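# Place raw meat into the black tray on the scale

## Task

Move the raw meat piece into the black tray that sits on the scale. The tray must still be on the scale at the end, and the meat must not be squashed.

## Robot and tools

Robot: two arms on a table, left_arm on the +y side and right_arm on the -y side. Each ends in a five-fingered hand; the right arm has a right hand and the left arm its mirror image. Calibrated bases in the scene frame: left_arm (+0.030, +0.355, +0.031) m, right_arm (+0.045, -0.221, +0.003) m, both turned only slightly about z. A camera stand is fixed behind the arms. Loose objects may occasionally get a small shove from outside.

Scene frame: origin at table-top height, midway between the nominal bases; +x points out over the table, +y toward the left arm, +z up. Reported positions and quaternions (wxyz) use this frame and can be off by a few cm, especially far out.

Hand point: a point fixed to the palm, 0.05 m in front of it and 0.15 m out from the wrist face. Its +z runs along the straight fingers, +y out of the palm, +x across the palm away from the thumb (toward the thumb on the left hand). Straight fingers reach 0.06 to 0.07 m past the point and sit 0.06 m behind it along -y. A wrist bracket on the little-finger side can strike things. Arms track commands loosely and usually rest 1 to 3 cm (sometimes 5 cm) below the commanded pose; that alone is not contact.

The 28-number row (each in [-1, 1]), used by both execute_actions and move: left_arm dx, dy, dz, rx, ry, rz, then left hand little, ring, middle, index, thumb_bend, thumb_turn, force_limit, speed; then the same fourteen for right_arm. Both arms always appear, even if one stays still.
- dx..rz are offsets, not poses: scene-frame axes, counted from that arm's Hand target at the start of the action or move. 1.0 equals 0.6 m of travel or 180 degrees. rx, ry, rz form a single rotation vector about the Hand target position. Every row of one action, and every target of one move list, is measured from that same start. All zeros re-request the current Hand target. Per control step the commanded orientation is clipped to 40 degrees from the measured one.
- Finger numbers are absolute targets: +1 open/straight, -1 curled. thumb_turn -1 places the thumb opposite the fingers, +1 beside the palm. Closed thumb and fingers hold items about 0.035 to 0.065 m thick, or a handle from 0.025 m.
- force_limit: -1 gives about 0 N, +1 about 10 N at the fingertip (15 N for the two thumb motors). speed: -1 almost still, rising linearly to full at +0.48 and above. For a soft grip close with speed -0.94 or lower. To tighten, raise force_limit and send a target more closed than hand_measured; to loosen, send one more open.
- To leave a hand unchanged, resend its last eight executed numbers; if none were sent yet in the scene, use hand_measured plus hand_force_limit and hand_speed.

Tools:
- execute_actions(actions, cameras): actions is a list of actions; each action is up to 15 rows, one per 1/30 s step, and a shorter table repeats its last row to fill 15. cameras lists names (cam_high, cam_left_wrist, cam_right_wrist), ["all"] or []; images come with an empty actions list or when asked.
- move(target, speed, blend, blocking, cameras): target is one 28-number row or a list of up to 15 rows, all offsets from the Hand targets at the move's start. Paths are straight, last 0.5 to 10 s, do not avoid obstacles. speed in m/s, 0.002 to 4.3, default 0.25 (turning up to twice that in rad/s), one value or one per target. blend in metres rounds corners in a list; 0 stops at each. blocking=false returns after about 0.5 s while the motion continues. Hand numbers of later targets are applied on arrival.
- wait(seconds 0 to 10, cameras): holds the last commands.
- stop(cameras): brakes a running move.
- zoom_image(camera, region [x0, y0, x1, y1] in pixels, at most 504 by 504): enlarges part of the newest image.
- show_instructions(): shows reference pages.
- finished_scene(scene): ends the scene irreversibly; call it once the meat is in the tray.

Results: end_effector_position (m), end_effector_quat_wxyz, Hand target (base for the next offsets), joint positions, velocities (may read "within noise"), joint torques (include arm weight, offsets and noise), and per hand six-value lists in motor order: hand_measured, hand_stopped_by (moving, target, force, stalled, fault) and hand_load_n (positive pushes a finger open; a lost grip shows as load dropping near 0). Calls with actions also list positions at some steps. move adds a "move:" line: done, off_target, moving, held or fault, plus limits=paced (pose clipped) or limits=held (steps withheld). MOTOR HOT warns of heating; at 100 °C the arm's joints give way for 30 to 60 s or more.

Cameras: cam_high (fixed, overhead from in front), cam_left_wrist and cam_right_wrist, all 504x504; calibration is approximate.

Avoid: dropping the meat or releasing it while moving; crushing it with a high force_limit; knocking the tray off the scale; anything leaving the table; fast impacts or hard presses on fixed or heavy objects; the two arms or hands touching or gripping each other; heavy loads on fingers; moving a hand near its own base (go around); long stretched holds or pushes at unreachable poses that heat motors. An arm blocked by contact keeps pushing until commanded back past its hand point.

Each tool is called after "Emit:" as name(argument=value, ...), one argument or row to a line, values as JSON.

Reference images:

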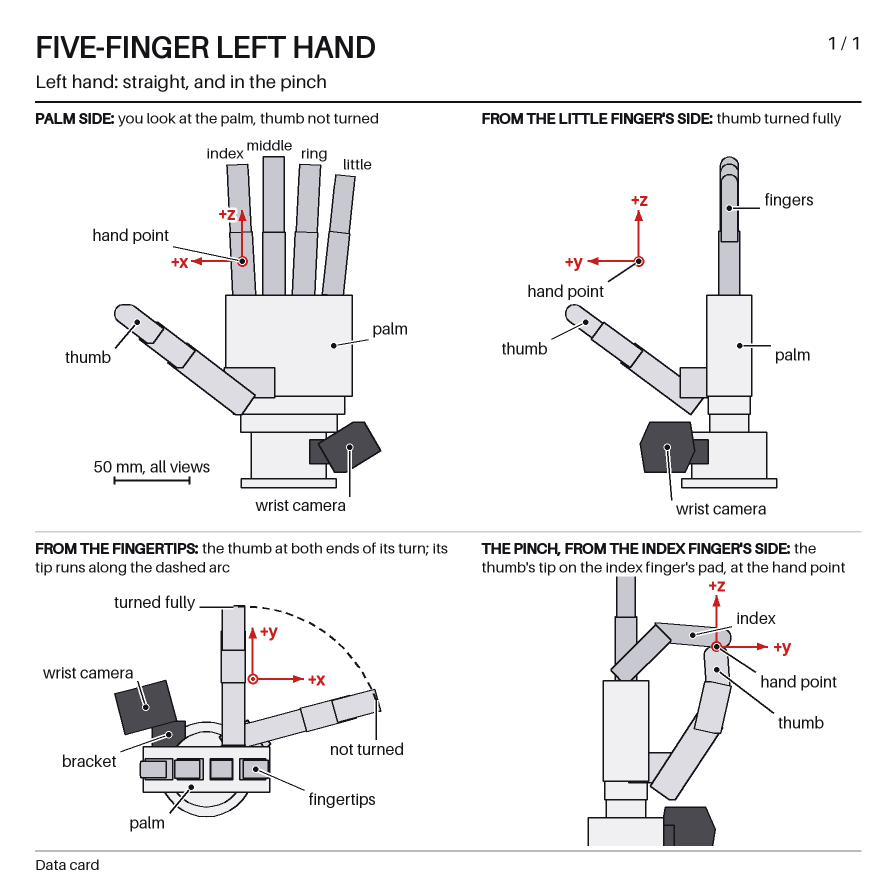

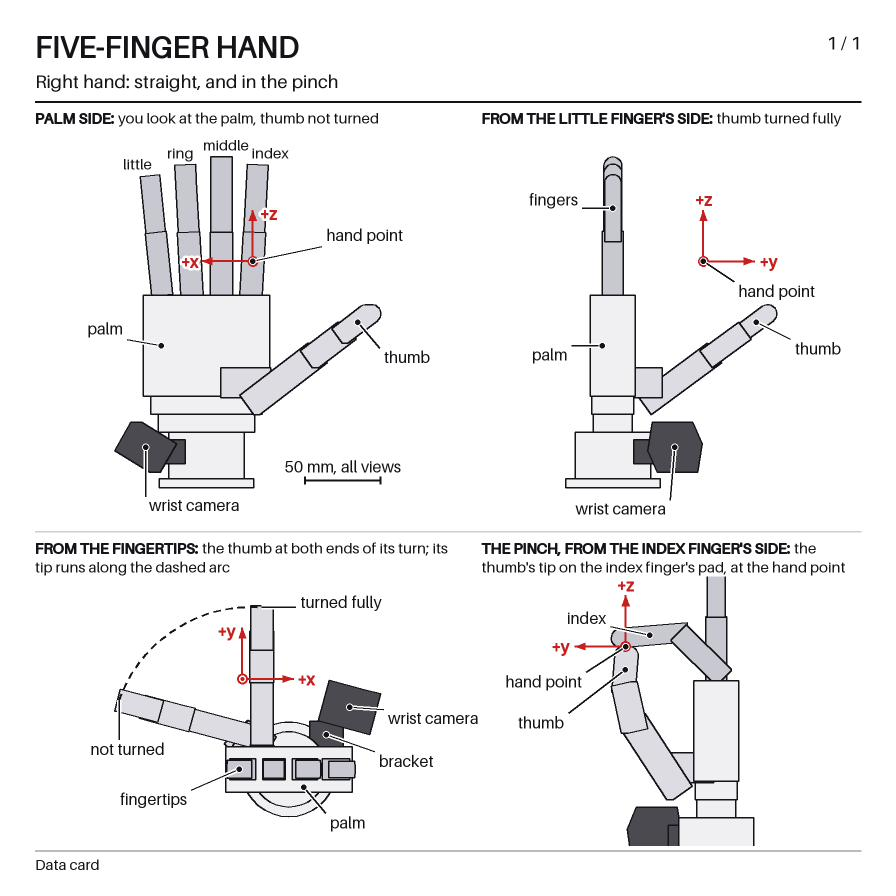

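## Session

Emit:
execute_actions(
  actions=[],
)

Scene clock: 0.00 s.
left_arm: end_effector_position=(+0.5122, +0.2464, +0.2884) hand_measured=(+1.000, +1.000, +1.000, +1.000, +1.000, +1.000) hand_load_n=(+0.0, +0.0, +0.0, -0.5, +0.0, +0.0) hand_stopped_by=(target, target, target, target, target, target) hand_force_limit=0.00 hand_speed=-0.80 end_effector_quat_wxyz=(+0.484, -0.213, +0.776, +0.342) | right_arm: end_effector_position=(+0.3556, -0.7525, +0.1151) hand_measured=(+1.000, +1.000, +1.000, +1.000, +1.000, +1.000) hand_load_n=(+0.0, +0.0, +0.0, +0.0, +0.0, +0.0) hand_stopped_by=(target, target, target, target, target, target) hand_force_limit=0.00 hand_speed=-0.80 end_effector_quat_wxyz=(+0.039, +0.742, -0.571, +0.350)
Joint positions: left_arm=[-0.631 1.665 1.384 -1.042 -1.26 0.606] | right_arm=[-1.058 1.662 1.263 -0.468 -0.165 -1.218]
Joint velocities: within noise
Joint torques (N m): no reading
Heat: left arm: hottest waist 30 °C; right arm: hottest shoulder 28 °C.
Hand target: left_arm +0.5175, +0.2428, +0.3015; +0.494, -0.224, +0.772, +0.331 | right_arm +0.3604, -0.7603, +0.1236; +0.043, +0.740, -0.568, +0.359

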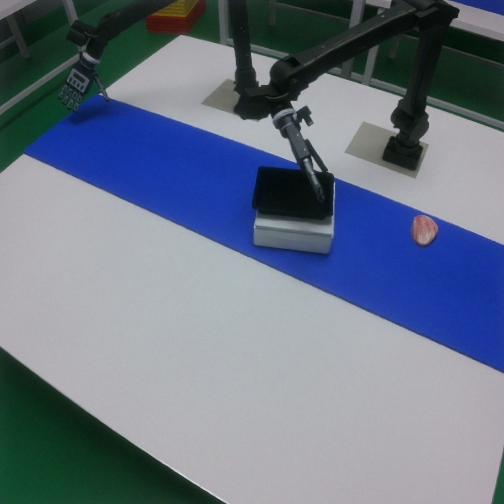

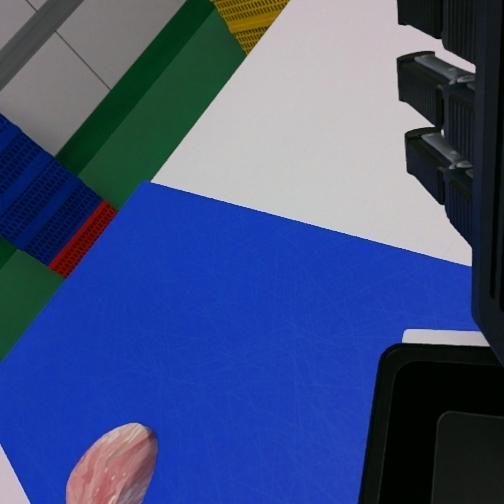

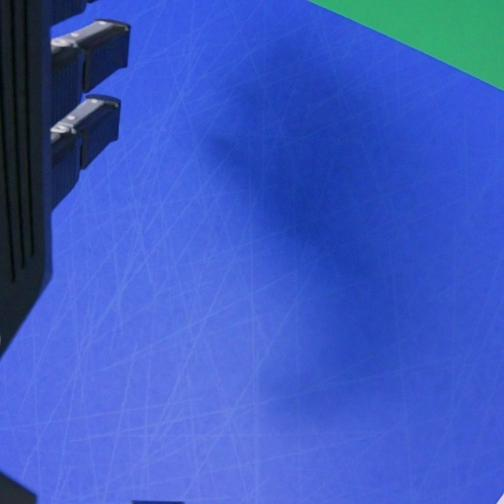

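Emit:
zoom_image(
  camera="cam_high",
  region=[230, 130, 480, 290],
)

Emit:
zoom_image(
  camera="cam_left_wrist",
  region=[0, 350, 200, 504],
)

Scaled by 2.016.

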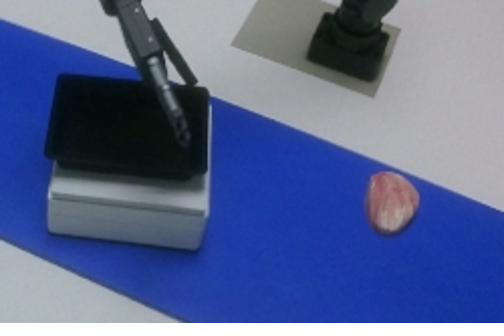

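Scaled by 2.520.

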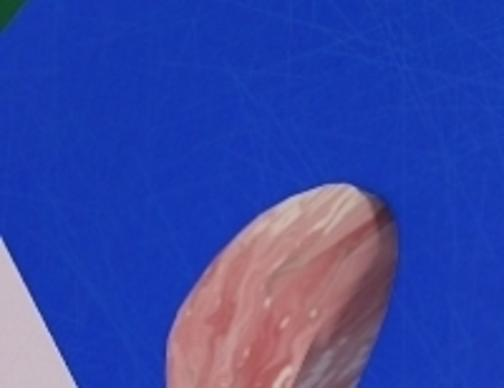

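Emit:
move(
  target=[-0.4625,0.362,-0.05,-0.3896,-0.3678,0.3521,1,1,1,1,1,-1,0,0.2,0,0,0,0,0,0,1,1,1,1,1,1,0,-0.8],
  speed=0.3,
  cameras=["all"],
)

Scene clock: 186.07 s.
left_arm: end_effector_position=(+0.2373, +0.4567, +0.2670) hand_measured=(+1.000, +1.000, +1.000, +1.000, +1.000, -1.000) hand_load_n=(+0.0, +0.0, +0.0, +0.0, +0.0, +0.0) hand_stopped_by=(target, target, target, target, target, target) hand_force_limit=0.00 hand_speed=0.20 end_effector_quat_wxyz=(-0.364, +0.895, -0.242, +0.092) | right_arm: end_effector_position=(+0.3556, -0.7525, +0.1151) hand_measured=(+1.000, +1.000, +1.000, +1.000, +1.000, +1.000) hand_load_n=(+0.0, +0.0, +0.0, +0.0, +0.0, +0.0) hand_stopped_by=(target, target, target, target, target, target) hand_force_limit=0.00 hand_speed=-0.80 end_effector_quat_wxyz=(+0.039, +0.742, -0.571, +0.350)
Joint positions: left_arm=[0.245 0.535 0.792 -1.231 -0.518 -0.613] | right_arm=[-1.058 1.662 1.263 -0.468 -0.165 -1.218]
Joint torques (N m): left_arm=[0.5 1.03 10.02 2.09 -0.34 0.06] | right_arm=[0.56 -15.79 9.59 1.07 -0.01 0.11]
Heat: left arm: hottest elbow 32 °C; right arm: hottest elbow 34 °C.
Hand target: left_arm +0.2400, +0.4600, +0.2716; -0.370, +0.892, -0.239, +0.099 | right_arm +0.3604, -0.7603, +0.1236; +0.043, +0.740, -0.568, +0.359
Off the commanded pose: left_arm 0.006 m, 1 deg | right_arm 0.013 m, 1 deg.
move: off_target (right_arm)
camera_calibration:
cam_left_wrist: T_world_to_cam=[[0.551188, 0.502769, 0.665895, -0.539506], [0.497602, -0.838688, 0.221347, 0.209397], [0.669764, 0.209347, -0.712453, 0.0511199], [0, 0, 0, 1]] pos_world=[0.158934, 0.436164, 0.349326]

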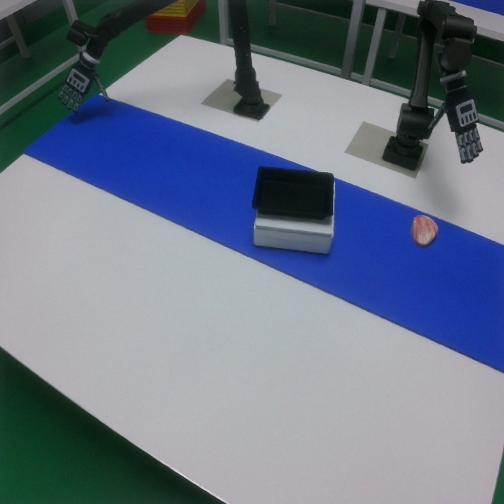

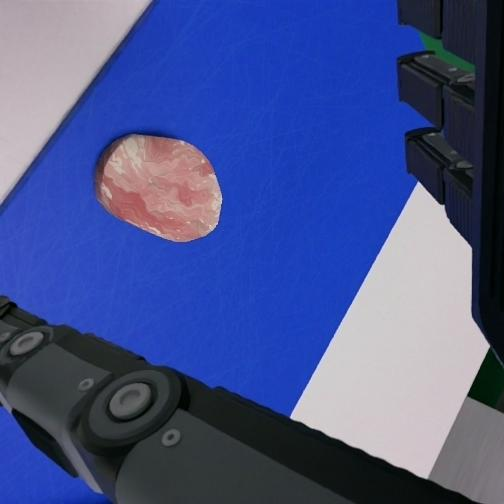

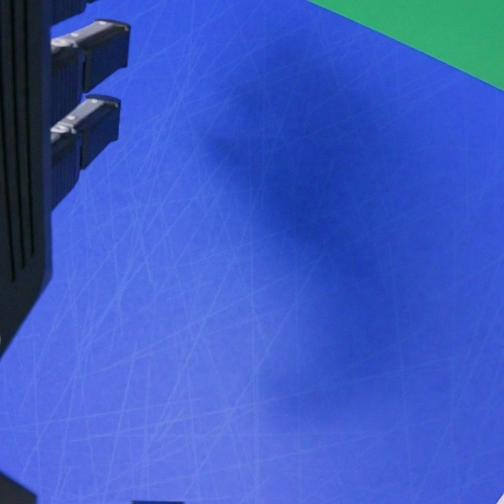

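Emit:
zoom_image(
  camera="cam_left_wrist",
  region=[70, 100, 250, 280],
)

Emit:
zoom_image(
  camera="cam_high",
  region=[380, 190, 470, 270],
)

Scaled by 2.800.

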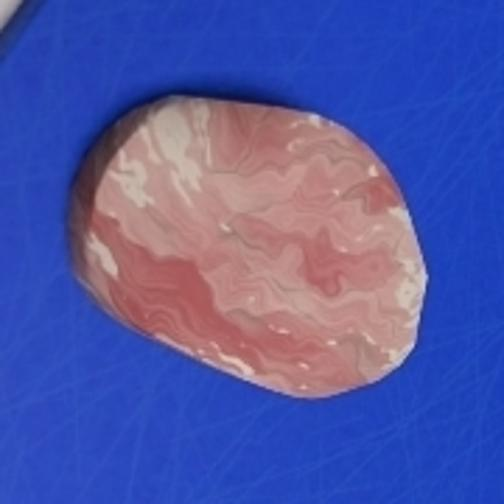

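Scaled by 5.600.

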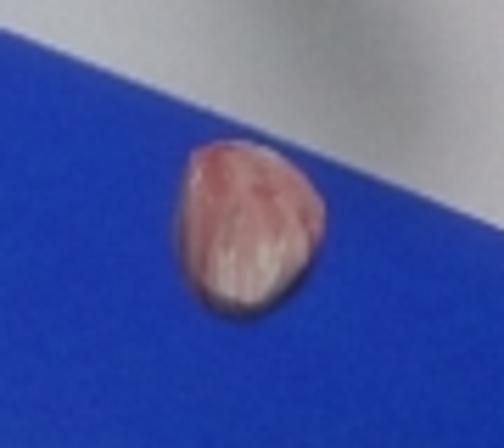

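Emit:
move(
  target=[0.2117,0.1025,-0.2027,0.0368,-0.0117,0.1386,0.9,0.75,0.75,0.75,1,-1,0,0.2,0,0,0,0,0,0,1,1,1,1,1,1,0,-0.8],
  speed=0.2,
  cameras=["all"],
)

Scene clock: 306.20 s.
left_arm: end_effector_position=(+0.3432, +0.5194, +0.1318) hand_measured=(+0.900, +0.750, +0.750, +0.750, +1.000, -1.000) hand_load_n=(+0.0, +0.0, +0.0, +0.0, +0.0, +0.0) hand_stopped_by=(target, target, target, target, target, target) hand_force_limit=0.00 hand_speed=0.20 end_effector_quat_wxyz=(-0.431, +0.901, -0.052, -0.008) | right_arm: end_effector_position=(+0.3556, -0.7525, +0.1151) hand_measured=(+1.000, +1.000, +1.000, +1.000, +1.000, +1.000) hand_load_n=(+0.0, +0.0, +0.0, +0.0, +0.0, +0.0) hand_stopped_by=(target, target, target, target, target, target) hand_force_limit=0.00 hand_speed=-0.80 end_effector_quat_wxyz=(+0.039, +0.742, -0.571, +0.350)
Joint positions: left_arm=[0.168 1.127 0.698 -0.868 -0.859 -1.139] | right_arm=[-1.058 1.662 1.263 -0.468 -0.165 -1.218]
Joint torques (N m): left_arm=[-0.91 -3.49 12.27 1.25 -0.75 -0.2] | right_arm=[1.03 -15.21 9.4 1.13 -0.04 0.08]
Heat: left arm: hottest elbow 33 °C; right arm: hottest elbow 36 °C.
Hand target: left_arm +0.3669, +0.5214, +0.1498; -0.438, +0.898, -0.039, +0.019 | right_arm +0.3604, -0.7603, +0.1236; +0.043, +0.740, -0.568, +0.359
Off the commanded pose: left_arm 0.030 m, 4 deg | right_arm 0.013 m, 1 deg.
move: off_target (left_arm, right_arm)
camera_calibration:
cam_left_wrist: T_world_to_cam=[[0.3152, 0.600975, 0.734492, -0.518371], [0.809727, -0.573956, 0.122135, 0.00764413], [0.494966, 0.556241, -0.667536, -0.255322], [0, 0, 0, 1]] pos_world=[0.283576, 0.457936, 0.209369]

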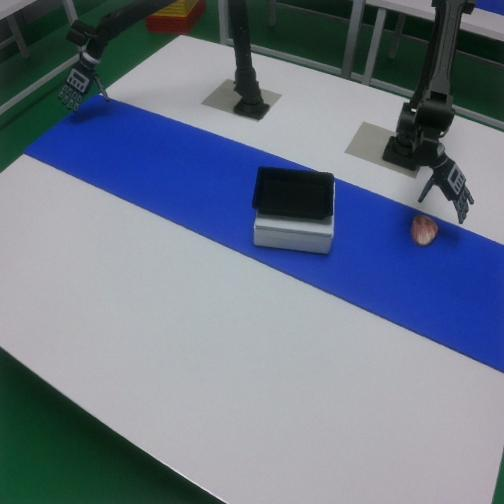

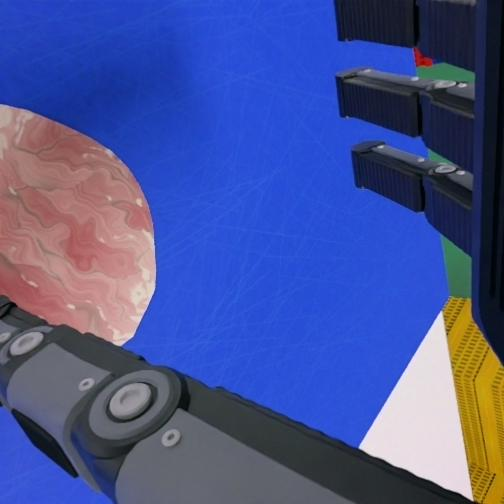

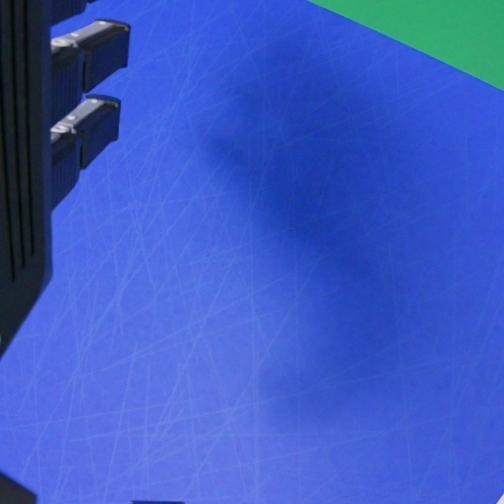

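Emit:
move(
  target=[0.0385,-0.0123,-0.0913,0,0,0,0.9,0.75,0.75,0.75,1,-1,0,0.2,0,0,0,0,0,0,1,1,1,1,1,1,0,-0.8],
  speed=0.1,
  cameras=["all"],
)

Scene clock: 337.50 s.
left_arm: end_effector_position=(+0.3803, +0.5158, +0.0918) hand_measured=(+0.900, +0.750, +0.750, +0.750, +1.000, -1.000) hand_load_n=(+0.0, +0.0, +0.0, +0.0, +0.0, +0.0) hand_stopped_by=(target, target, target, target, target, target) hand_force_limit=0.00 hand_speed=0.20 end_effector_quat_wxyz=(-0.435, +0.899, -0.044, +0.007) | right_arm: end_effector_position=(+0.3556, -0.7525, +0.1151) hand_measured=(+1.000, +1.000, +1.000, +1.000, +1.000, +1.000) hand_load_n=(+0.0, +0.0, +0.0, +0.0, +0.0, +0.0) hand_stopped_by=(target, target, target, target, target, target) hand_force_limit=0.00 hand_speed=-0.80 end_effector_quat_wxyz=(+0.039, +0.742, -0.571, +0.350)
Joint positions: left_arm=[0.134 1.286 0.698 -0.713 -0.869 -1.191] | right_arm=[-1.058 1.662 1.263 -0.468 -0.165 -1.218]
Joint torques (N m): left_arm=[-0.5 -4.48 8.75 1.37 -0.79 -0.19] | right_arm=[1.03 -16.09 9.62 1.14 -0.02 0.01]
Heat: left arm: hottest elbow 34 °C; right arm: hottest elbow 36 °C.
Hand target: left_arm +0.3901, +0.5141, +0.0951; -0.438, +0.898, -0.039, +0.019 | right_arm +0.3604, -0.7603, +0.1236; +0.043, +0.740, -0.568, +0.359
Off the commanded pose: left_arm 0.010 m, 2 deg | right_arm 0.013 m, 1 deg.
move: off_target (right_arm)
camera_calibration:
cam_left_wrist: T_world_to_cam=[[0.289365, 0.596042, 0.749001, -0.487453], [0.805965, -0.573855, 0.145292, -0.020373], [0.516418, 0.561626, -0.646443, -0.311217], [0, 0, 0, 1]] pos_world=[0.31819, 0.453639, 0.166879]

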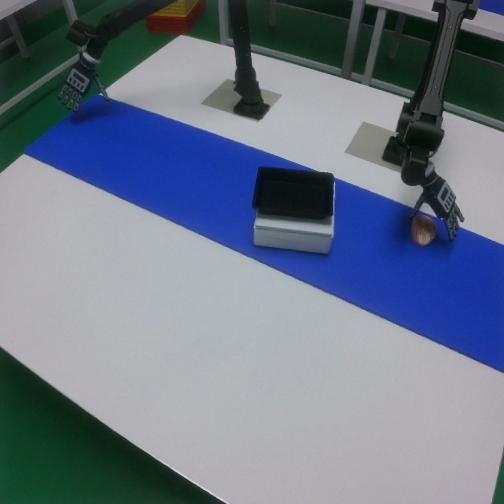

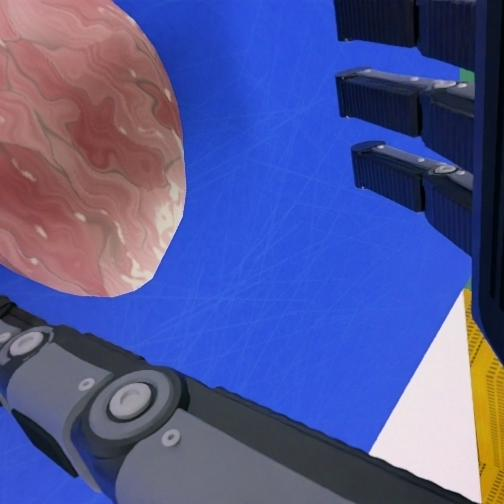

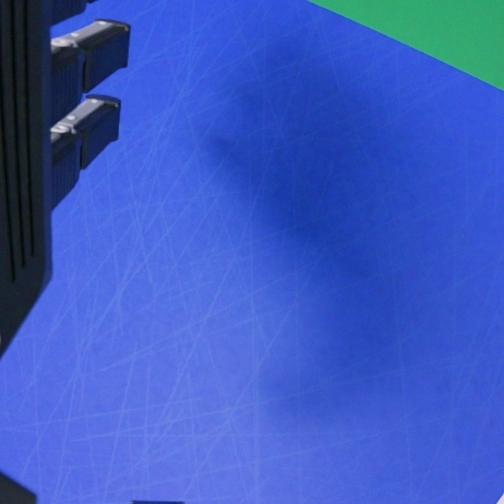

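Emit:
move(
  target=[-0.03,0.0017,-0.075,0,0,0,0.9,0.75,0.75,0.75,1,-1,0,0.2,0,0,0,0,0,0,1,1,1,1,1,1,0,-0.8],
  speed=0.06,
  cameras=["all"],
)

Emit:
zoom_image(
  camera="cam_high",
  region=[380, 160, 490, 270],
)

Scene clock: 366.43 s.
left_arm: end_effector_position=(+0.3689, +0.5140, +0.0505) hand_measured=(+0.900, +0.750, +0.750, +0.750, +1.000, -1.000) hand_load_n=(+0.0, +0.0, +0.0, +0.0, +0.0, +0.0) hand_stopped_by=(target, target, target, target, target, target) hand_force_limit=0.00 hand_speed=0.20 end_effector_quat_wxyz=(-0.437, +0.899, -0.039, +0.016) | right_arm: end_effector_position=(+0.3556, -0.7525, +0.1151) hand_measured=(+1.000, +1.000, +1.000, +1.000, +1.000, +1.000) hand_load_n=(+0.0, +0.0, +0.0, +0.0, +0.0, +0.0) hand_stopped_by=(target, target, target, target, target, target) hand_force_limit=0.00 hand_speed=-0.80 end_effector_quat_wxyz=(+0.039, +0.742, -0.571, +0.350)
Joint positions: left_arm=[0.134 1.333 0.598 -0.545 -0.869 -1.191] | right_arm=[-1.058 1.662 1.263 -0.468 -0.165 -1.218]
Joint torques (N m): left_arm=[0.32 -4.19 7.31 1.24 -0.67 0.04] | right_arm=[0.26 -15.03 9.74 1.03 -0.03 0.03]
Heat: left arm: hottest elbow 33 °C; right arm: hottest elbow 37 °C.
Hand target: left_arm +0.3720, +0.5151, +0.0501; -0.438, +0.898, -0.039, +0.019 | right_arm +0.3604, -0.7603, +0.1236; +0.043, +0.740, -0.568, +0.359
Off the commanded pose: left_arm 0.003 m, 0 deg | right_arm 0.013 m, 1 deg.
move: off_target (right_arm)
camera_calibration:
cam_left_wrist: T_world_to_cam=[[0.273697, 0.593597, 0.756791, -0.445455], [0.802826, -0.57431, 0.16012, -0.00549185], [0.52968, 0.563747, -0.633742, -0.337695], [0, 0, 0, 1]] pos_world=[0.305199, 0.451641, 0.123984]

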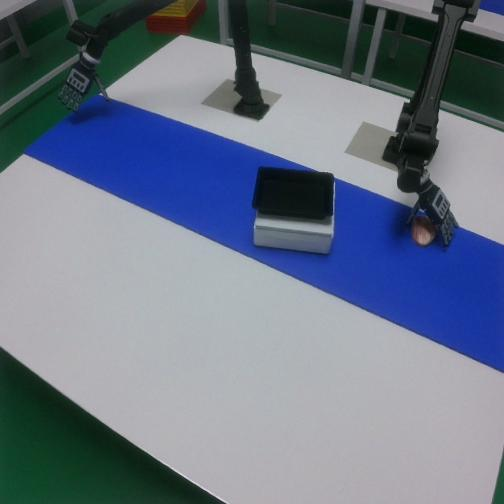

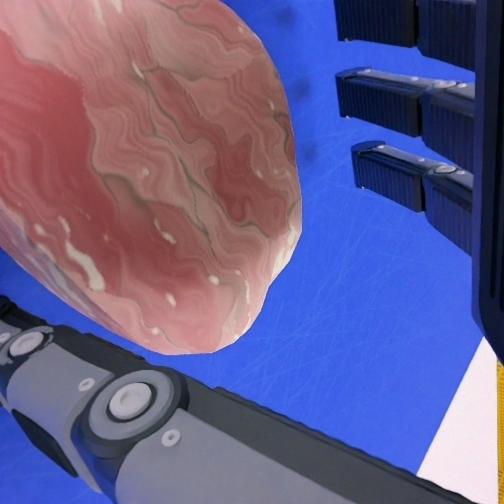

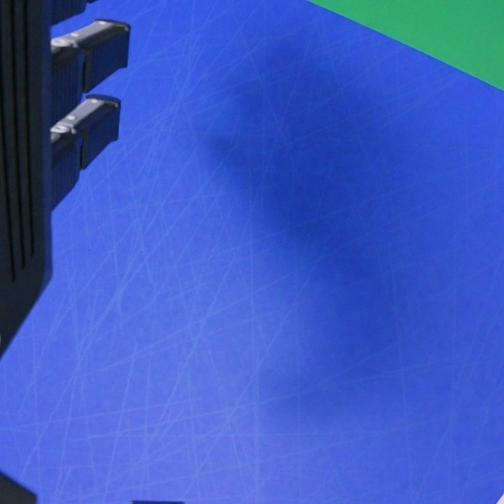

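Scaled by 4.582.

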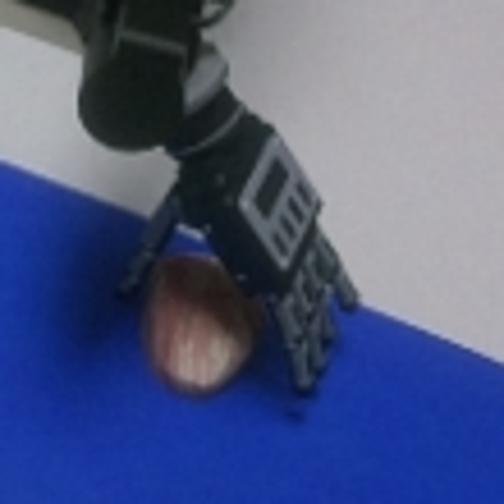

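Emit:
move(
  target=[-0.005,-0.005,-0.037,0,0,0,0.9,0.75,0.75,0.75,1,-1,0,0.2,0,0,0,0,0,0,1,1,1,1,1,1,0,-0.8],
  speed=0.05,
  cameras=["all"],
)

Emit:
zoom_image(
  camera="cam_high",
  region=[380, 160, 490, 270],
)

Scene clock: 397.70 s.
left_arm: end_effector_position=(+0.3666, +0.5145, +0.0359) hand_measured=(+0.900, +0.750, +0.750, +0.750, +1.000, -1.000) hand_load_n=(+0.0, +0.0, +0.0, +0.0, +0.5, -6.5) hand_stopped_by=(target, target, target, target, target, target) hand_force_limit=0.00 hand_speed=0.20 end_effector_quat_wxyz=(-0.439, +0.897, -0.040, +0.015) | right_arm: end_effector_position=(+0.3556, -0.7525, +0.1151) hand_measured=(+1.000, +1.000, +1.000, +1.000, +1.000, +1.000) hand_load_n=(+0.0, +0.0, +0.0, +0.0, +0.0, +0.0) hand_stopped_by=(target, target, target, target, target, target) hand_force_limit=0.00 hand_speed=-0.80 end_effector_quat_wxyz=(+0.039, +0.742, -0.571, +0.350)
Joint positions: left_arm=[0.134 1.367 0.574 -0.485 -0.875 -1.187] | right_arm=[-1.058 1.662 1.263 -0.468 -0.165 -1.218]
Joint torques (N m): left_arm=[-0.62 -3.31 6.15 1.91 -0.56 -0.18] | right_arm=[1.14 -14.92 9.55 1.14 -0.01 0.05]
Heat: left arm: hottest elbow 31 °C; right arm: hottest elbow 37 °C.
Hand target: left_arm +0.3692, +0.5121, +0.0280; -0.438, +0.898, -0.039, +0.019 | right_arm +0.3604, -0.7603, +0.1236; +0.043, +0.740, -0.568, +0.359
Off the commanded pose: left_arm 0.009 m, 0 deg | right_arm 0.013 m, 1 deg.
move: off_target (right_arm)
camera_calibration:
cam_left_wrist: T_world_to_cam=[[0.27572, 0.589032, 0.759618, -0.43266], [0.802526, -0.576029, 0.155377, 0.0000653235], [0.529084, 0.566773, -0.631536, -0.347502], [0, 0, 0, 1]] pos_world=[0.303098, 0.451843, 0.109186]

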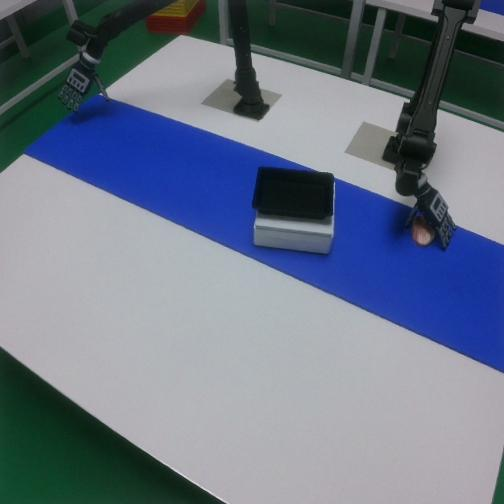

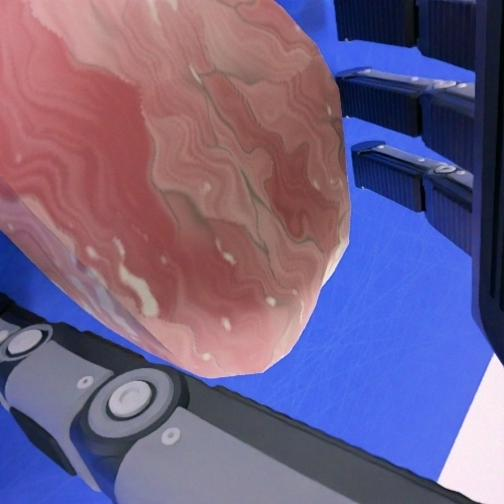

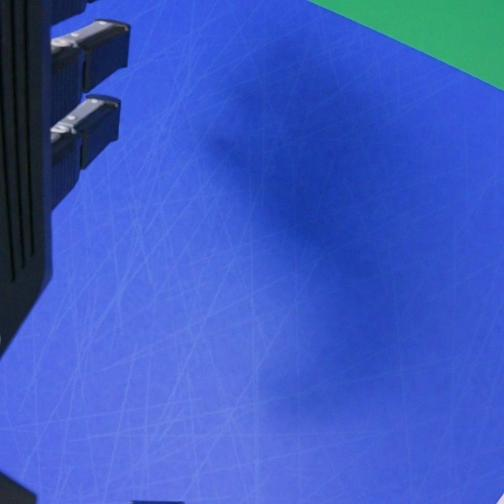

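Scaled by 4.582.

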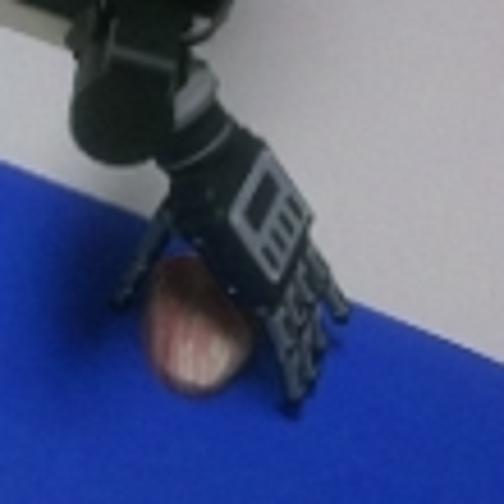

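Emit:
move(
  target=[0,0,0.022,0,0,0,0.9,0.75,0.75,0.75,1,-1,0,0.2,0,0,0,0,0,0,1,1,1,1,1,1,0,-0.8],
  speed=0.05,
  cameras=["cam_high","cam_left_wrist"],
)

Scene clock: 413.80 s.
left_arm: end_effector_position=(+0.3653, +0.5143, +0.0360) hand_measured=(+0.900, +0.750, +0.750, +0.750, +1.000, -1.000) hand_load_n=(+0.0, +0.0, +0.0, +0.0, -0.5, +0.5) hand_stopped_by=(target, target, target, target, target, target) hand_force_limit=0.00 hand_speed=0.20 end_effector_quat_wxyz=(-0.439, +0.898, -0.040, +0.014) | right_arm: end_effector_position=(+0.3556, -0.7525, +0.1151) hand_measured=(+1.000, +1.000, +1.000, +1.000, +1.000, +1.000) hand_load_n=(+0.0, +0.0, +0.0, +0.0, +0.0, +0.0) hand_stopped_by=(target, target, target, target, target, target) hand_force_limit=0.00 hand_speed=-0.80 end_effector_quat_wxyz=(+0.039, +0.742, -0.571, +0.350)
Joint positions: left_arm=[0.134 1.365 0.573 -0.492 -0.875 -1.19] | right_arm=[-1.058 1.662 1.263 -0.468 -0.165 -1.218]
Joint torques (N m): left_arm=[-0.21 -5.3 7.47 -0.14 -0.56 -0.09] | right_arm=[0.03 -15.97 9.84 1.17 -0.08 0.04]
Heat: left arm: hottest elbow 30 °C; right arm: hottest elbow 37 °C.
Hand target: left_arm +0.3690, +0.5121, +0.0410; -0.438, +0.898, -0.039, +0.019 | right_arm +0.3604, -0.7603, +0.1236; +0.043, +0.740, -0.568, +0.359
Off the commanded pose: left_arm 0.007 m, 1 deg | right_arm 0.013 m, 1 deg.
move: off_target (right_arm)
camera_calibration:
cam_left_wrist: T_world_to_cam=[[0.276866, 0.590183, 0.758307, -0.433264], [0.803909, -0.57456, 0.153658, -0.000120859], [0.526379, 0.567068, -0.63353, -0.345651], [0, 0, 0, 1]] pos_world=[0.301997, 0.451643, 0.109585]
Images, in order (width x height): cam_high 504x504, cam_left_wrist 504x504.

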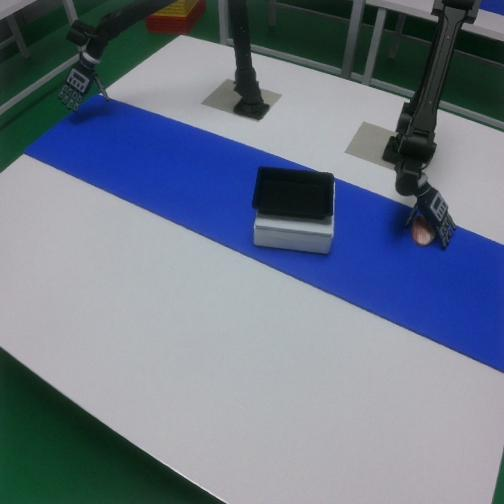

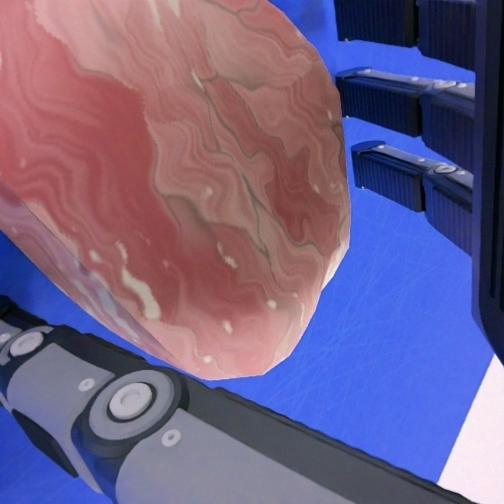

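Emit:
move(
  target=[-0.0233,-0.0017,0.0033,0,0,0,0.9,0.75,0.75,0.75,1,-1,0,0.2,0,0,0,0,0,0,1,1,1,1,1,1,0,-0.8],
  speed=0.05,
  cameras=[],
)

Emit:
move(
  target=[0,0,0,0,0,0,0.9,0.2,0.2,0.2,1,-1,-0.6,-0.92,0,0,0,0,0,0,1,1,1,1,1,1,0,-0.8],
  speed=0.05,
  cameras=["cam_high","cam_left_wrist"],
)

Emit:
zoom_image(
  camera="cam_high",
  region=[380, 160, 490, 270],
)

Scene clock: 445.00 s.
left_arm: end_effector_position=(+0.3549, +0.5123, +0.0393) hand_measured=(+0.900, +0.750, +0.750, +0.750, +1.000, -1.000) hand_load_n=(+0.0, +0.0, +0.0, +0.0, +0.0, +0.0) hand_stopped_by=(target, target, target, target, target, target) hand_force_limit=0.00 hand_speed=0.20 end_effector_quat_wxyz=(-0.438, +0.898, -0.039, +0.016) | right_arm: end_effector_position=(+0.3556, -0.7525, +0.1151) hand_measured=(+1.000, +1.000, +1.000, +1.000, +1.000, +1.000) hand_load_n=(+0.0, +0.0, +0.0, +0.0, +0.0, +0.0) hand_stopped_by=(target, target, target, target, target, target) hand_force_limit=0.00 hand_speed=-0.80 end_effector_quat_wxyz=(+0.039, +0.742, -0.571, +0.350)
Joint positions: left_arm=[0.134 1.324 0.547 -0.502 -0.872 -1.19] | right_arm=[-1.058 1.662 1.263 -0.468 -0.165 -1.218]
Joint torques (N m): left_arm=[-0.32 -5.48 7.04 0.24 -0.63 -0.05] | right_arm=[0.79 -15.91 9.51 1.1 -0.04 0.04]
Heat: left arm: hottest elbow 30 °C; right arm: hottest elbow 38 °C.
Hand target: left_arm +0.3551, +0.5111, +0.0430; -0.438, +0.898, -0.039, +0.019 | right_arm +0.3604, -0.7603, +0.1236; +0.043, +0.740, -0.568, +0.359
Off the commanded pose: left_arm 0.004 m, 0 deg | right_arm 0.013 m, 1 deg.
move: off_target (right_arm)
No camera images: "cameras" was empty.

Scene clock: 447.70 s.
left_arm: end_effector_position=(+0.3553, +0.5141, +0.0430) hand_measured=(+0.900, +0.200, +0.280, +0.200, +1.000, -1.000) hand_load_n=(+0.0, +0.0, +1.5, +2.0, +0.5, +0.0) hand_stopped_by=(target, target, force, force, target, target) hand_force_limit=-0.60 hand_speed=-0.92 end_effector_quat_wxyz=(-0.443, +0.896, -0.036, +0.019) | right_arm: end_effector_position=(+0.3556, -0.7525, +0.1151) hand_measured=(+1.000, +1.000, +1.000, +1.000, +1.000, +1.000) hand_load_n=(+0.0, +0.0, +0.0, +0.0, +0.0, +0.0) hand_stopped_by=(target, target, target, target, target, target) hand_force_limit=0.00 hand_speed=-0.80 end_effector_quat_wxyz=(+0.039, +0.742, -0.571, +0.350)
Joint positions: left_arm=[0.134 1.315 0.547 -0.502 -0.882 -1.19] | right_arm=[-1.058 1.662 1.263 -0.468 -0.165 -1.218]
Joint torques (N m): left_arm=[-0.21 -4.48 7.01 0.13 -0.27 -0.06] | right_arm=[0.09 -15.27 9.74 1.03 -0.06 0.05]
Heat: left arm: hottest elbow 30 °C; right arm: hottest elbow 38 °C.
Hand target: left_arm +0.3551, +0.5111, +0.0431; -0.438, +0.898, -0.039, +0.019 | right_arm +0.3604, -0.7603, +0.1236; +0.043, +0.740, -0.568, +0.359
Off the commanded pose: left_arm 0.003 m, 1 deg | right_arm 0.013 m, 1 deg.
move: off_target (right_arm)
camera_calibration:
cam_left_wrist: T_world_to_cam=[[0.265925, 0.583867, 0.767062, -0.428883], [0.803513, -0.573867, 0.15825, 0.00626137], [0.532589, 0.574261, -0.62175, -0.342254], [0, 0, 0, 1]] pos_world=[0.2913, 0.450547, 0.115192]
Images, in order (width x height): cam_high 504x504, cam_left_wrist 504x504.

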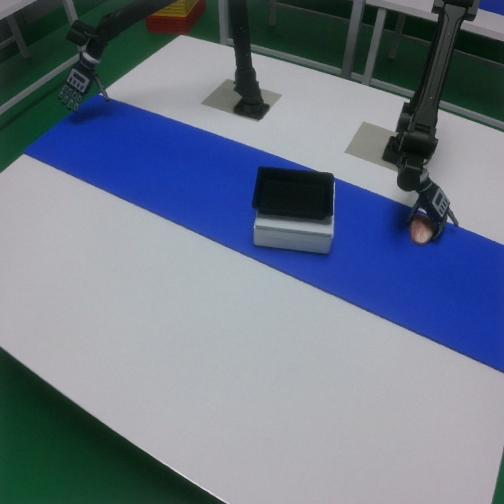

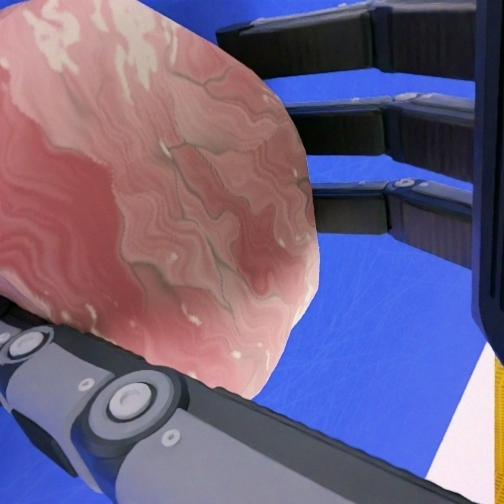

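Scaled by 4.582.

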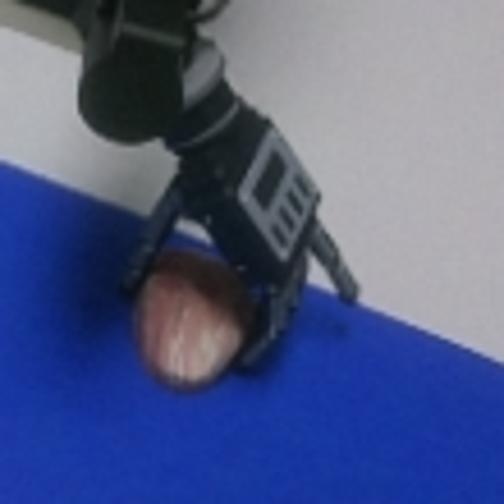

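Emit:
move(
  target=[
    [0,0,0,0,0,0,0.9,0.5,0.5,0.5,1,-1,-0.6,-0.3,0,0,0,0,0,0,1,1,1,1,1,1,0,-0.8],
    [0.022,-0.003,0,0,0,0,0.9,0.5,0.5,0.5,1,-1,-0.6,-0.3,0,0,0,0,0,0,1,1,1,1,1,1,0,-0.8],
  ],
  speed=0.05,
  cameras=[],
)

Emit:
move(
  target=[0,0,0,0,0,0,0.9,0.1,0.1,0.1,1,-1,-0.5,-0.92,0,0,0,0,0,0,1,1,1,1,1,1,0,-0.8],
  speed=0.05,
  cameras=["cam_high","cam_left_wrist"],
)

Scene clock: 471.53 s.
left_arm: end_effector_position=(+0.3544, +0.5118, +0.0394) hand_measured=(+0.900, +0.500, +0.500, +0.500, +1.000, -1.000) hand_load_n=(+0.0, +0.0, +0.0, +0.0, +0.0, +0.0) hand_stopped_by=(target, target, target, target, target, target) hand_force_limit=-0.60 hand_speed=-0.30 end_effector_quat_wxyz=(-0.441, +0.896, -0.040, +0.013) | right_arm: end_effector_position=(+0.3556, -0.7525, +0.1151) hand_measured=(+1.000, +1.000, +1.000, +1.000, +1.000, +1.000) hand_load_n=(+0.0, +0.0, +0.0, -0.5, +0.0, +0.0) hand_stopped_by=(target, target, target, target, target, target) hand_force_limit=0.00 hand_speed=-0.80 end_effector_quat_wxyz=(+0.039, +0.742, -0.571, +0.350)
Joint positions: left_arm=[0.128 1.328 0.55 -0.513 -0.882 -1.199] | right_arm=[-1.058 1.662 1.263 -0.468 -0.165 -1.218]
Joint torques (N m): left_arm=[-0.67 -3.14 9.61 0.16 -0.38 -0.18] | right_arm=[0.03 -15.91 9.54 1.21 -0.05 0.06]
Heat: left arm: hottest elbow 30 °C; right arm: hottest elbow 38 °C.
Hand target: left_arm +0.3683, +0.5093, +0.0431; -0.438, +0.898, -0.039, +0.019 | right_arm +0.3604, -0.7603, +0.1236; +0.043, +0.740, -0.568, +0.359
Off the commanded pose: left_arm 0.015 m, 1 deg | right_arm 0.013 m, 1 deg.
move: off_target (left_arm, right_arm)
No camera images: "cameras" was empty.

Scene clock: 473.57 s.
left_arm: end_effector_position=(+0.3555, +0.5132, +0.0405) hand_measured=(+0.900, +0.100, +0.420, +0.188, +1.000, -1.000) hand_load_n=(+0.0, +0.5, +1.5, +2.0, +0.0, +0.0) hand_stopped_by=(target, target, force, force, target, target) hand_force_limit=-0.50 hand_speed=-0.92 end_effector_quat_wxyz=(-0.444, +0.895, -0.038, +0.013) | right_arm: end_effector_position=(+0.3556, -0.7525, +0.1151) hand_measured=(+1.000, +1.000, +1.000, +1.000, +1.000, +1.000) hand_load_n=(+0.5, +0.0, +0.0, +0.0, +0.0, +0.0) hand_stopped_by=(target, target, target, target, target, target) hand_force_limit=0.00 hand_speed=-0.80 end_effector_quat_wxyz=(+0.039, +0.742, -0.571, +0.350)
Joint positions: left_arm=[0.128 1.331 0.554 -0.513 -0.889 -1.202] | right_arm=[-1.058 1.662 1.263 -0.468 -0.165 -1.218]
Joint torques (N m): left_arm=[-0.32 -3.49 9.29 0.03 -0.17 -0.14] | right_arm=[0.56 -15.33 9.63 1.11 -0.04 0.03]
Heat: left arm: hottest elbow 30 °C; right arm: hottest elbow 38 °C.
Hand target: left_arm +0.3684, +0.5093, +0.0431; -0.438, +0.898, -0.039, +0.019 | right_arm +0.3604, -0.7603, +0.1236; +0.043, +0.740, -0.568, +0.359
Off the commanded pose: left_arm 0.014 m, 1 deg | right_arm 0.013 m, 1 deg.
move: off_target (left_arm, right_arm)
camera_calibration:
cam_left_wrist: T_world_to_cam=[[0.273352, 0.58245, 0.765527, -0.428346], [0.80669, -0.572301, 0.147384, 0.00445574], [0.523956, 0.577255, -0.626296, -0.341632], [0, 0, 0, 1]] pos_world=[0.292495, 0.449249, 0.113291]
Images, in order (width x height): cam_high 504x504, cam_left_wrist 504x504.

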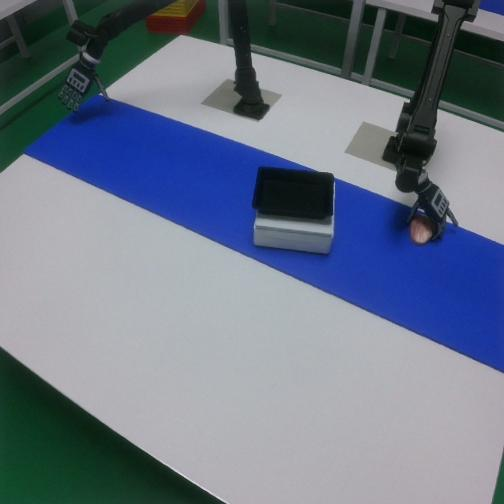

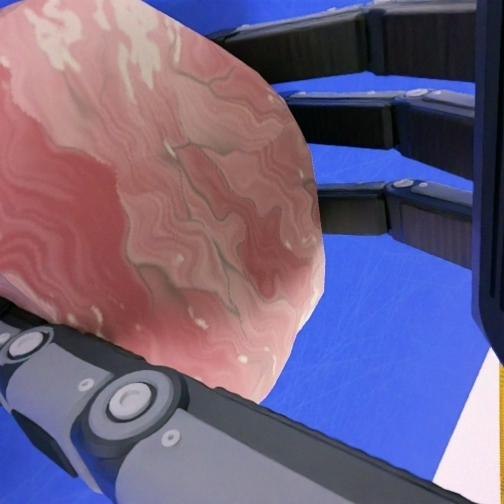

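Emit:
move(
  target=[
    [0,0,0.055,0,0,0,0.9,0.55,0.55,0.55,1,-1,-0.6,0,0,0,0,0,0,0,1,1,1,1,1,1,0,-0.8],
    [0.01,0.003,0,0,0,0,0.9,0.6,0.6,0.6,1,-1,-0.6,0,0,0,0,0,0,0,1,1,1,1,1,1,0,-0.8],
  ],
  speed=0.08,
  cameras=["cam_left_wrist"],
)

Scene clock: 488.57 s.
left_arm: end_effector_position=(+0.3609, +0.5114, +0.0382) hand_measured=(+0.900, +0.600, +0.600, +0.600, +1.000, -1.000) hand_load_n=(+0.0, +0.0, +0.0, +0.0, +0.0, +0.0) hand_stopped_by=(target, target, target, target, target, target) hand_force_limit=-0.60 hand_speed=0.00 end_effector_quat_wxyz=(-0.436, +0.899, -0.044, +0.005) | right_arm: end_effector_position=(+0.3556, -0.7525, +0.1151) hand_measured=(+1.000, +1.000, +1.000, +1.000, +1.000, +1.000) hand_load_n=(+0.0, +0.0, +0.0, +0.0, +0.0, +0.0) hand_stopped_by=(target, target, target, target, target, target) hand_force_limit=0.00 hand_speed=-0.80 end_effector_quat_wxyz=(+0.039, +0.742, -0.571, +0.350)
Joint positions: left_arm=[0.128 1.356 0.58 -0.536 -0.875 -1.202] | right_arm=[-1.058 1.662 1.263 -0.468 -0.165 -1.218]
Joint torques (N m): left_arm=[-0.79 -4.6 8.44 1.26 -0.66 -0.11] | right_arm=[0.79 -14.62 9.76 1.2 -0.05 0.06]
Heat: left arm: hottest elbow 30 °C; right arm: hottest elbow 38 °C.
Hand target: left_arm +0.3743, +0.5110, +0.0430; -0.438, +0.898, -0.039, +0.019 | right_arm +0.3604, -0.7603, +0.1236; +0.043, +0.740, -0.568, +0.359
Off the commanded pose: left_arm 0.014 m, 2 deg | right_arm 0.013 m, 1 deg.
move: off_target (left_arm, right_arm); target 2's new numbers were sent with left_arm's hand 0.014 m and 2 deg from that target
camera_calibration:
cam_left_wrist: T_world_to_cam=[[0.289987, 0.594369, 0.750089, -0.438538], [0.807328, -0.572817, 0.141783, -0.000362658], [0.513935, 0.564452, -0.64596, -0.333943], [0, 0, 0, 1]] pos_world=[0.299088, 0.448941, 0.11328]
Images, in order (width x height): cam_left_wrist 504x504.

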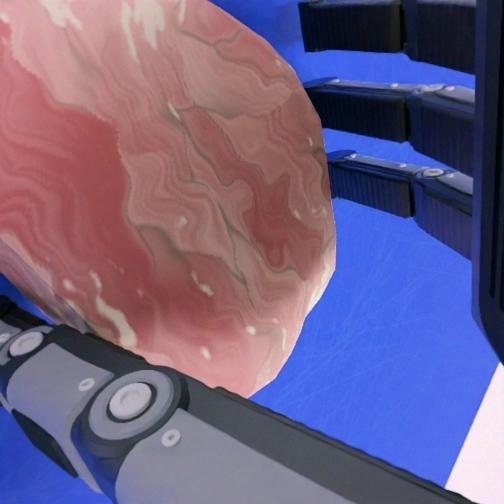

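Emit:
move(
  target=[
    [0,0,0.055,0,0,0,0.9,0.6,0.6,0.6,1,-1,-0.6,0,0,0,0,0,0,0,1,1,1,1,1,1,0,-0.8],
    [0.02,-0.003,0.005,0,0,0,0.9,0.6,0.6,0.6,1,-1,-0.6,0,0,0,0,0,0,0,1,1,1,1,1,1,0,-0.8],
  ],
  speed=0.08,
  cameras=["cam_left_wrist"],
)

Scene clock: 499.03 s.
left_arm: end_effector_position=(+0.3602, +0.5095, +0.0363) hand_measured=(+0.900, +0.600, +0.600, +0.600, +1.000, -1.000) hand_load_n=(+0.0, +0.0, +0.5, +0.0, +0.0, +0.0) hand_stopped_by=(target, target, target, target, target, target) hand_force_limit=-0.60 hand_speed=0.00 end_effector_quat_wxyz=(-0.436, +0.899, -0.050, -0.006) | right_arm: end_effector_position=(+0.3556, -0.7525, +0.1151) hand_measured=(+1.000, +1.000, +1.000, +1.000, +1.000, +1.000) hand_load_n=(+0.0, +0.0, +0.0, +0.0, +0.0, +0.0) hand_stopped_by=(target, target, target, target, target, target) hand_force_limit=0.00 hand_speed=-0.80 end_effector_quat_wxyz=(+0.039, +0.742, -0.571, +0.350)
Joint positions: left_arm=[0.119 1.372 0.593 -0.566 -0.882 -1.211] | right_arm=[-1.058 1.662 1.263 -0.468 -0.165 -1.218]
Joint torques (N m): left_arm=[-0.38 -4.19 10.07 1.42 -0.49 -0.19] | right_arm=[0.56 -15.21 9.54 1.1 -0.04 0.03]
Heat: left arm: hottest elbow 30 °C; right arm: hottest elbow 38 °C.
Hand target: left_arm +0.3862, +0.5093, +0.0460; -0.438, +0.898, -0.039, +0.019 | right_arm +0.3604, -0.7603, +0.1236; +0.043, +0.740, -0.568, +0.359
Off the commanded pose: left_arm 0.028 m, 3 deg | right_arm 0.013 m, 1 deg.
move: off_target (left_arm, right_arm)
camera_calibration:
cam_left_wrist: T_world_to_cam=[[0.31112, 0.592751, 0.742866, -0.442184], [0.809883, -0.57437, 0.119116, 0.000143628], [0.497286, 0.564575, -0.658757, -0.327421], [0, 0, 0, 1]] pos_world=[0.300278, 0.447041, 0.112775]
Images, in order (width x height): cam_left_wrist 504x504.

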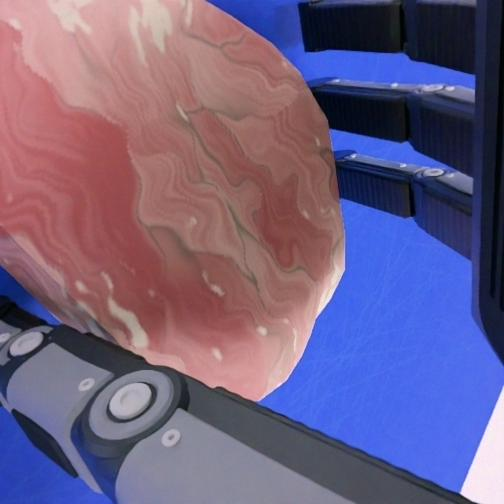

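Emit:
move(
  target=[0,0,0,0,0,0,0.9,0.1,0.05,0.0,1,-1,-0.4,-0.9,0,0,0,0,0,0,1,1,1,1,1,1,0,-0.8],
  speed=0.05,
  cameras=["cam_high","cam_left_wrist"],
)

Scene clock: 510.70 s.
left_arm: end_effector_position=(+0.3684, +0.5124, +0.0420) hand_measured=(+0.900, +0.100, +0.164, +0.088, +1.000, -1.000) hand_load_n=(+0.0, +2.0, +1.0, +3.0, +0.5, +0.5) hand_stopped_by=(target, target, force, force, target, target) hand_force_limit=-0.40 hand_speed=-0.90 end_effector_quat_wxyz=(-0.442, +0.896, -0.043, +0.004) | right_arm: end_effector_position=(+0.3556, -0.7525, +0.1151) hand_measured=(+1.000, +1.000, +1.000, +1.000, +1.000, +1.000) hand_load_n=(+0.0, +0.0, +0.0, +0.0, +0.0, +0.0) hand_stopped_by=(target, target, target, target, target, target) hand_force_limit=0.00 hand_speed=-0.80 end_effector_quat_wxyz=(+0.039, +0.742, -0.571, +0.350)
Joint positions: left_arm=[0.119 1.372 0.604 -0.553 -0.892 -1.215] | right_arm=[-1.058 1.662 1.263 -0.468 -0.165 -1.218]
Joint torques (N m): left_arm=[-0.79 -4.01 9.43 0.79 -0.13 -0.16] | right_arm=[0.79 -15.09 9.48 1.21 -0.01 0.06]
Heat: left arm: hottest elbow 30 °C; right arm: hottest elbow 39 °C.
Hand target: left_arm +0.3864, +0.5093, +0.0461; -0.438, +0.898, -0.039, +0.019 | right_arm +0.3604, -0.7603, +0.1236; +0.043, +0.740, -0.568, +0.359
Off the commanded pose: left_arm 0.018 m, 2 deg | right_arm 0.013 m, 1 deg.
move: off_target (left_arm, right_arm)
camera_calibration:
cam_left_wrist: T_world_to_cam=[[0.289516, 0.584681, 0.757845, -0.439302], [0.809421, -0.572154, 0.132201, -0.0070881], [0.510899, 0.575141, -0.638901, -0.340701], [0, 0, 0, 1]] pos_world=[0.306986, 0.448747, 0.116186]
Images, in order (width x height): cam_high 504x504, cam_left_wrist 504x504.

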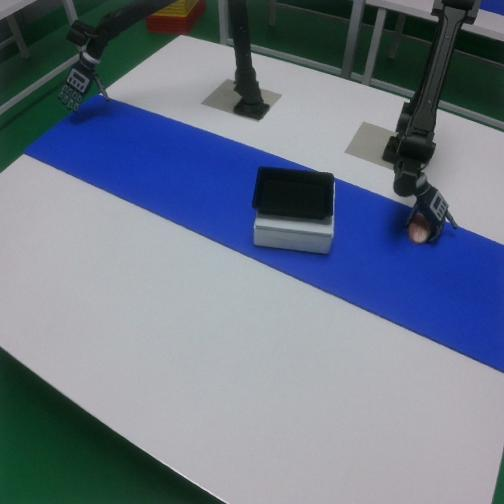

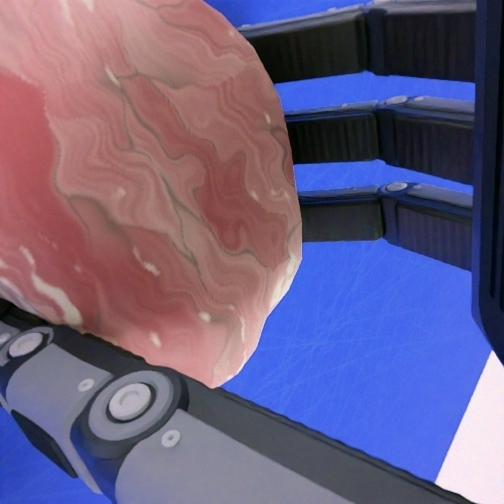

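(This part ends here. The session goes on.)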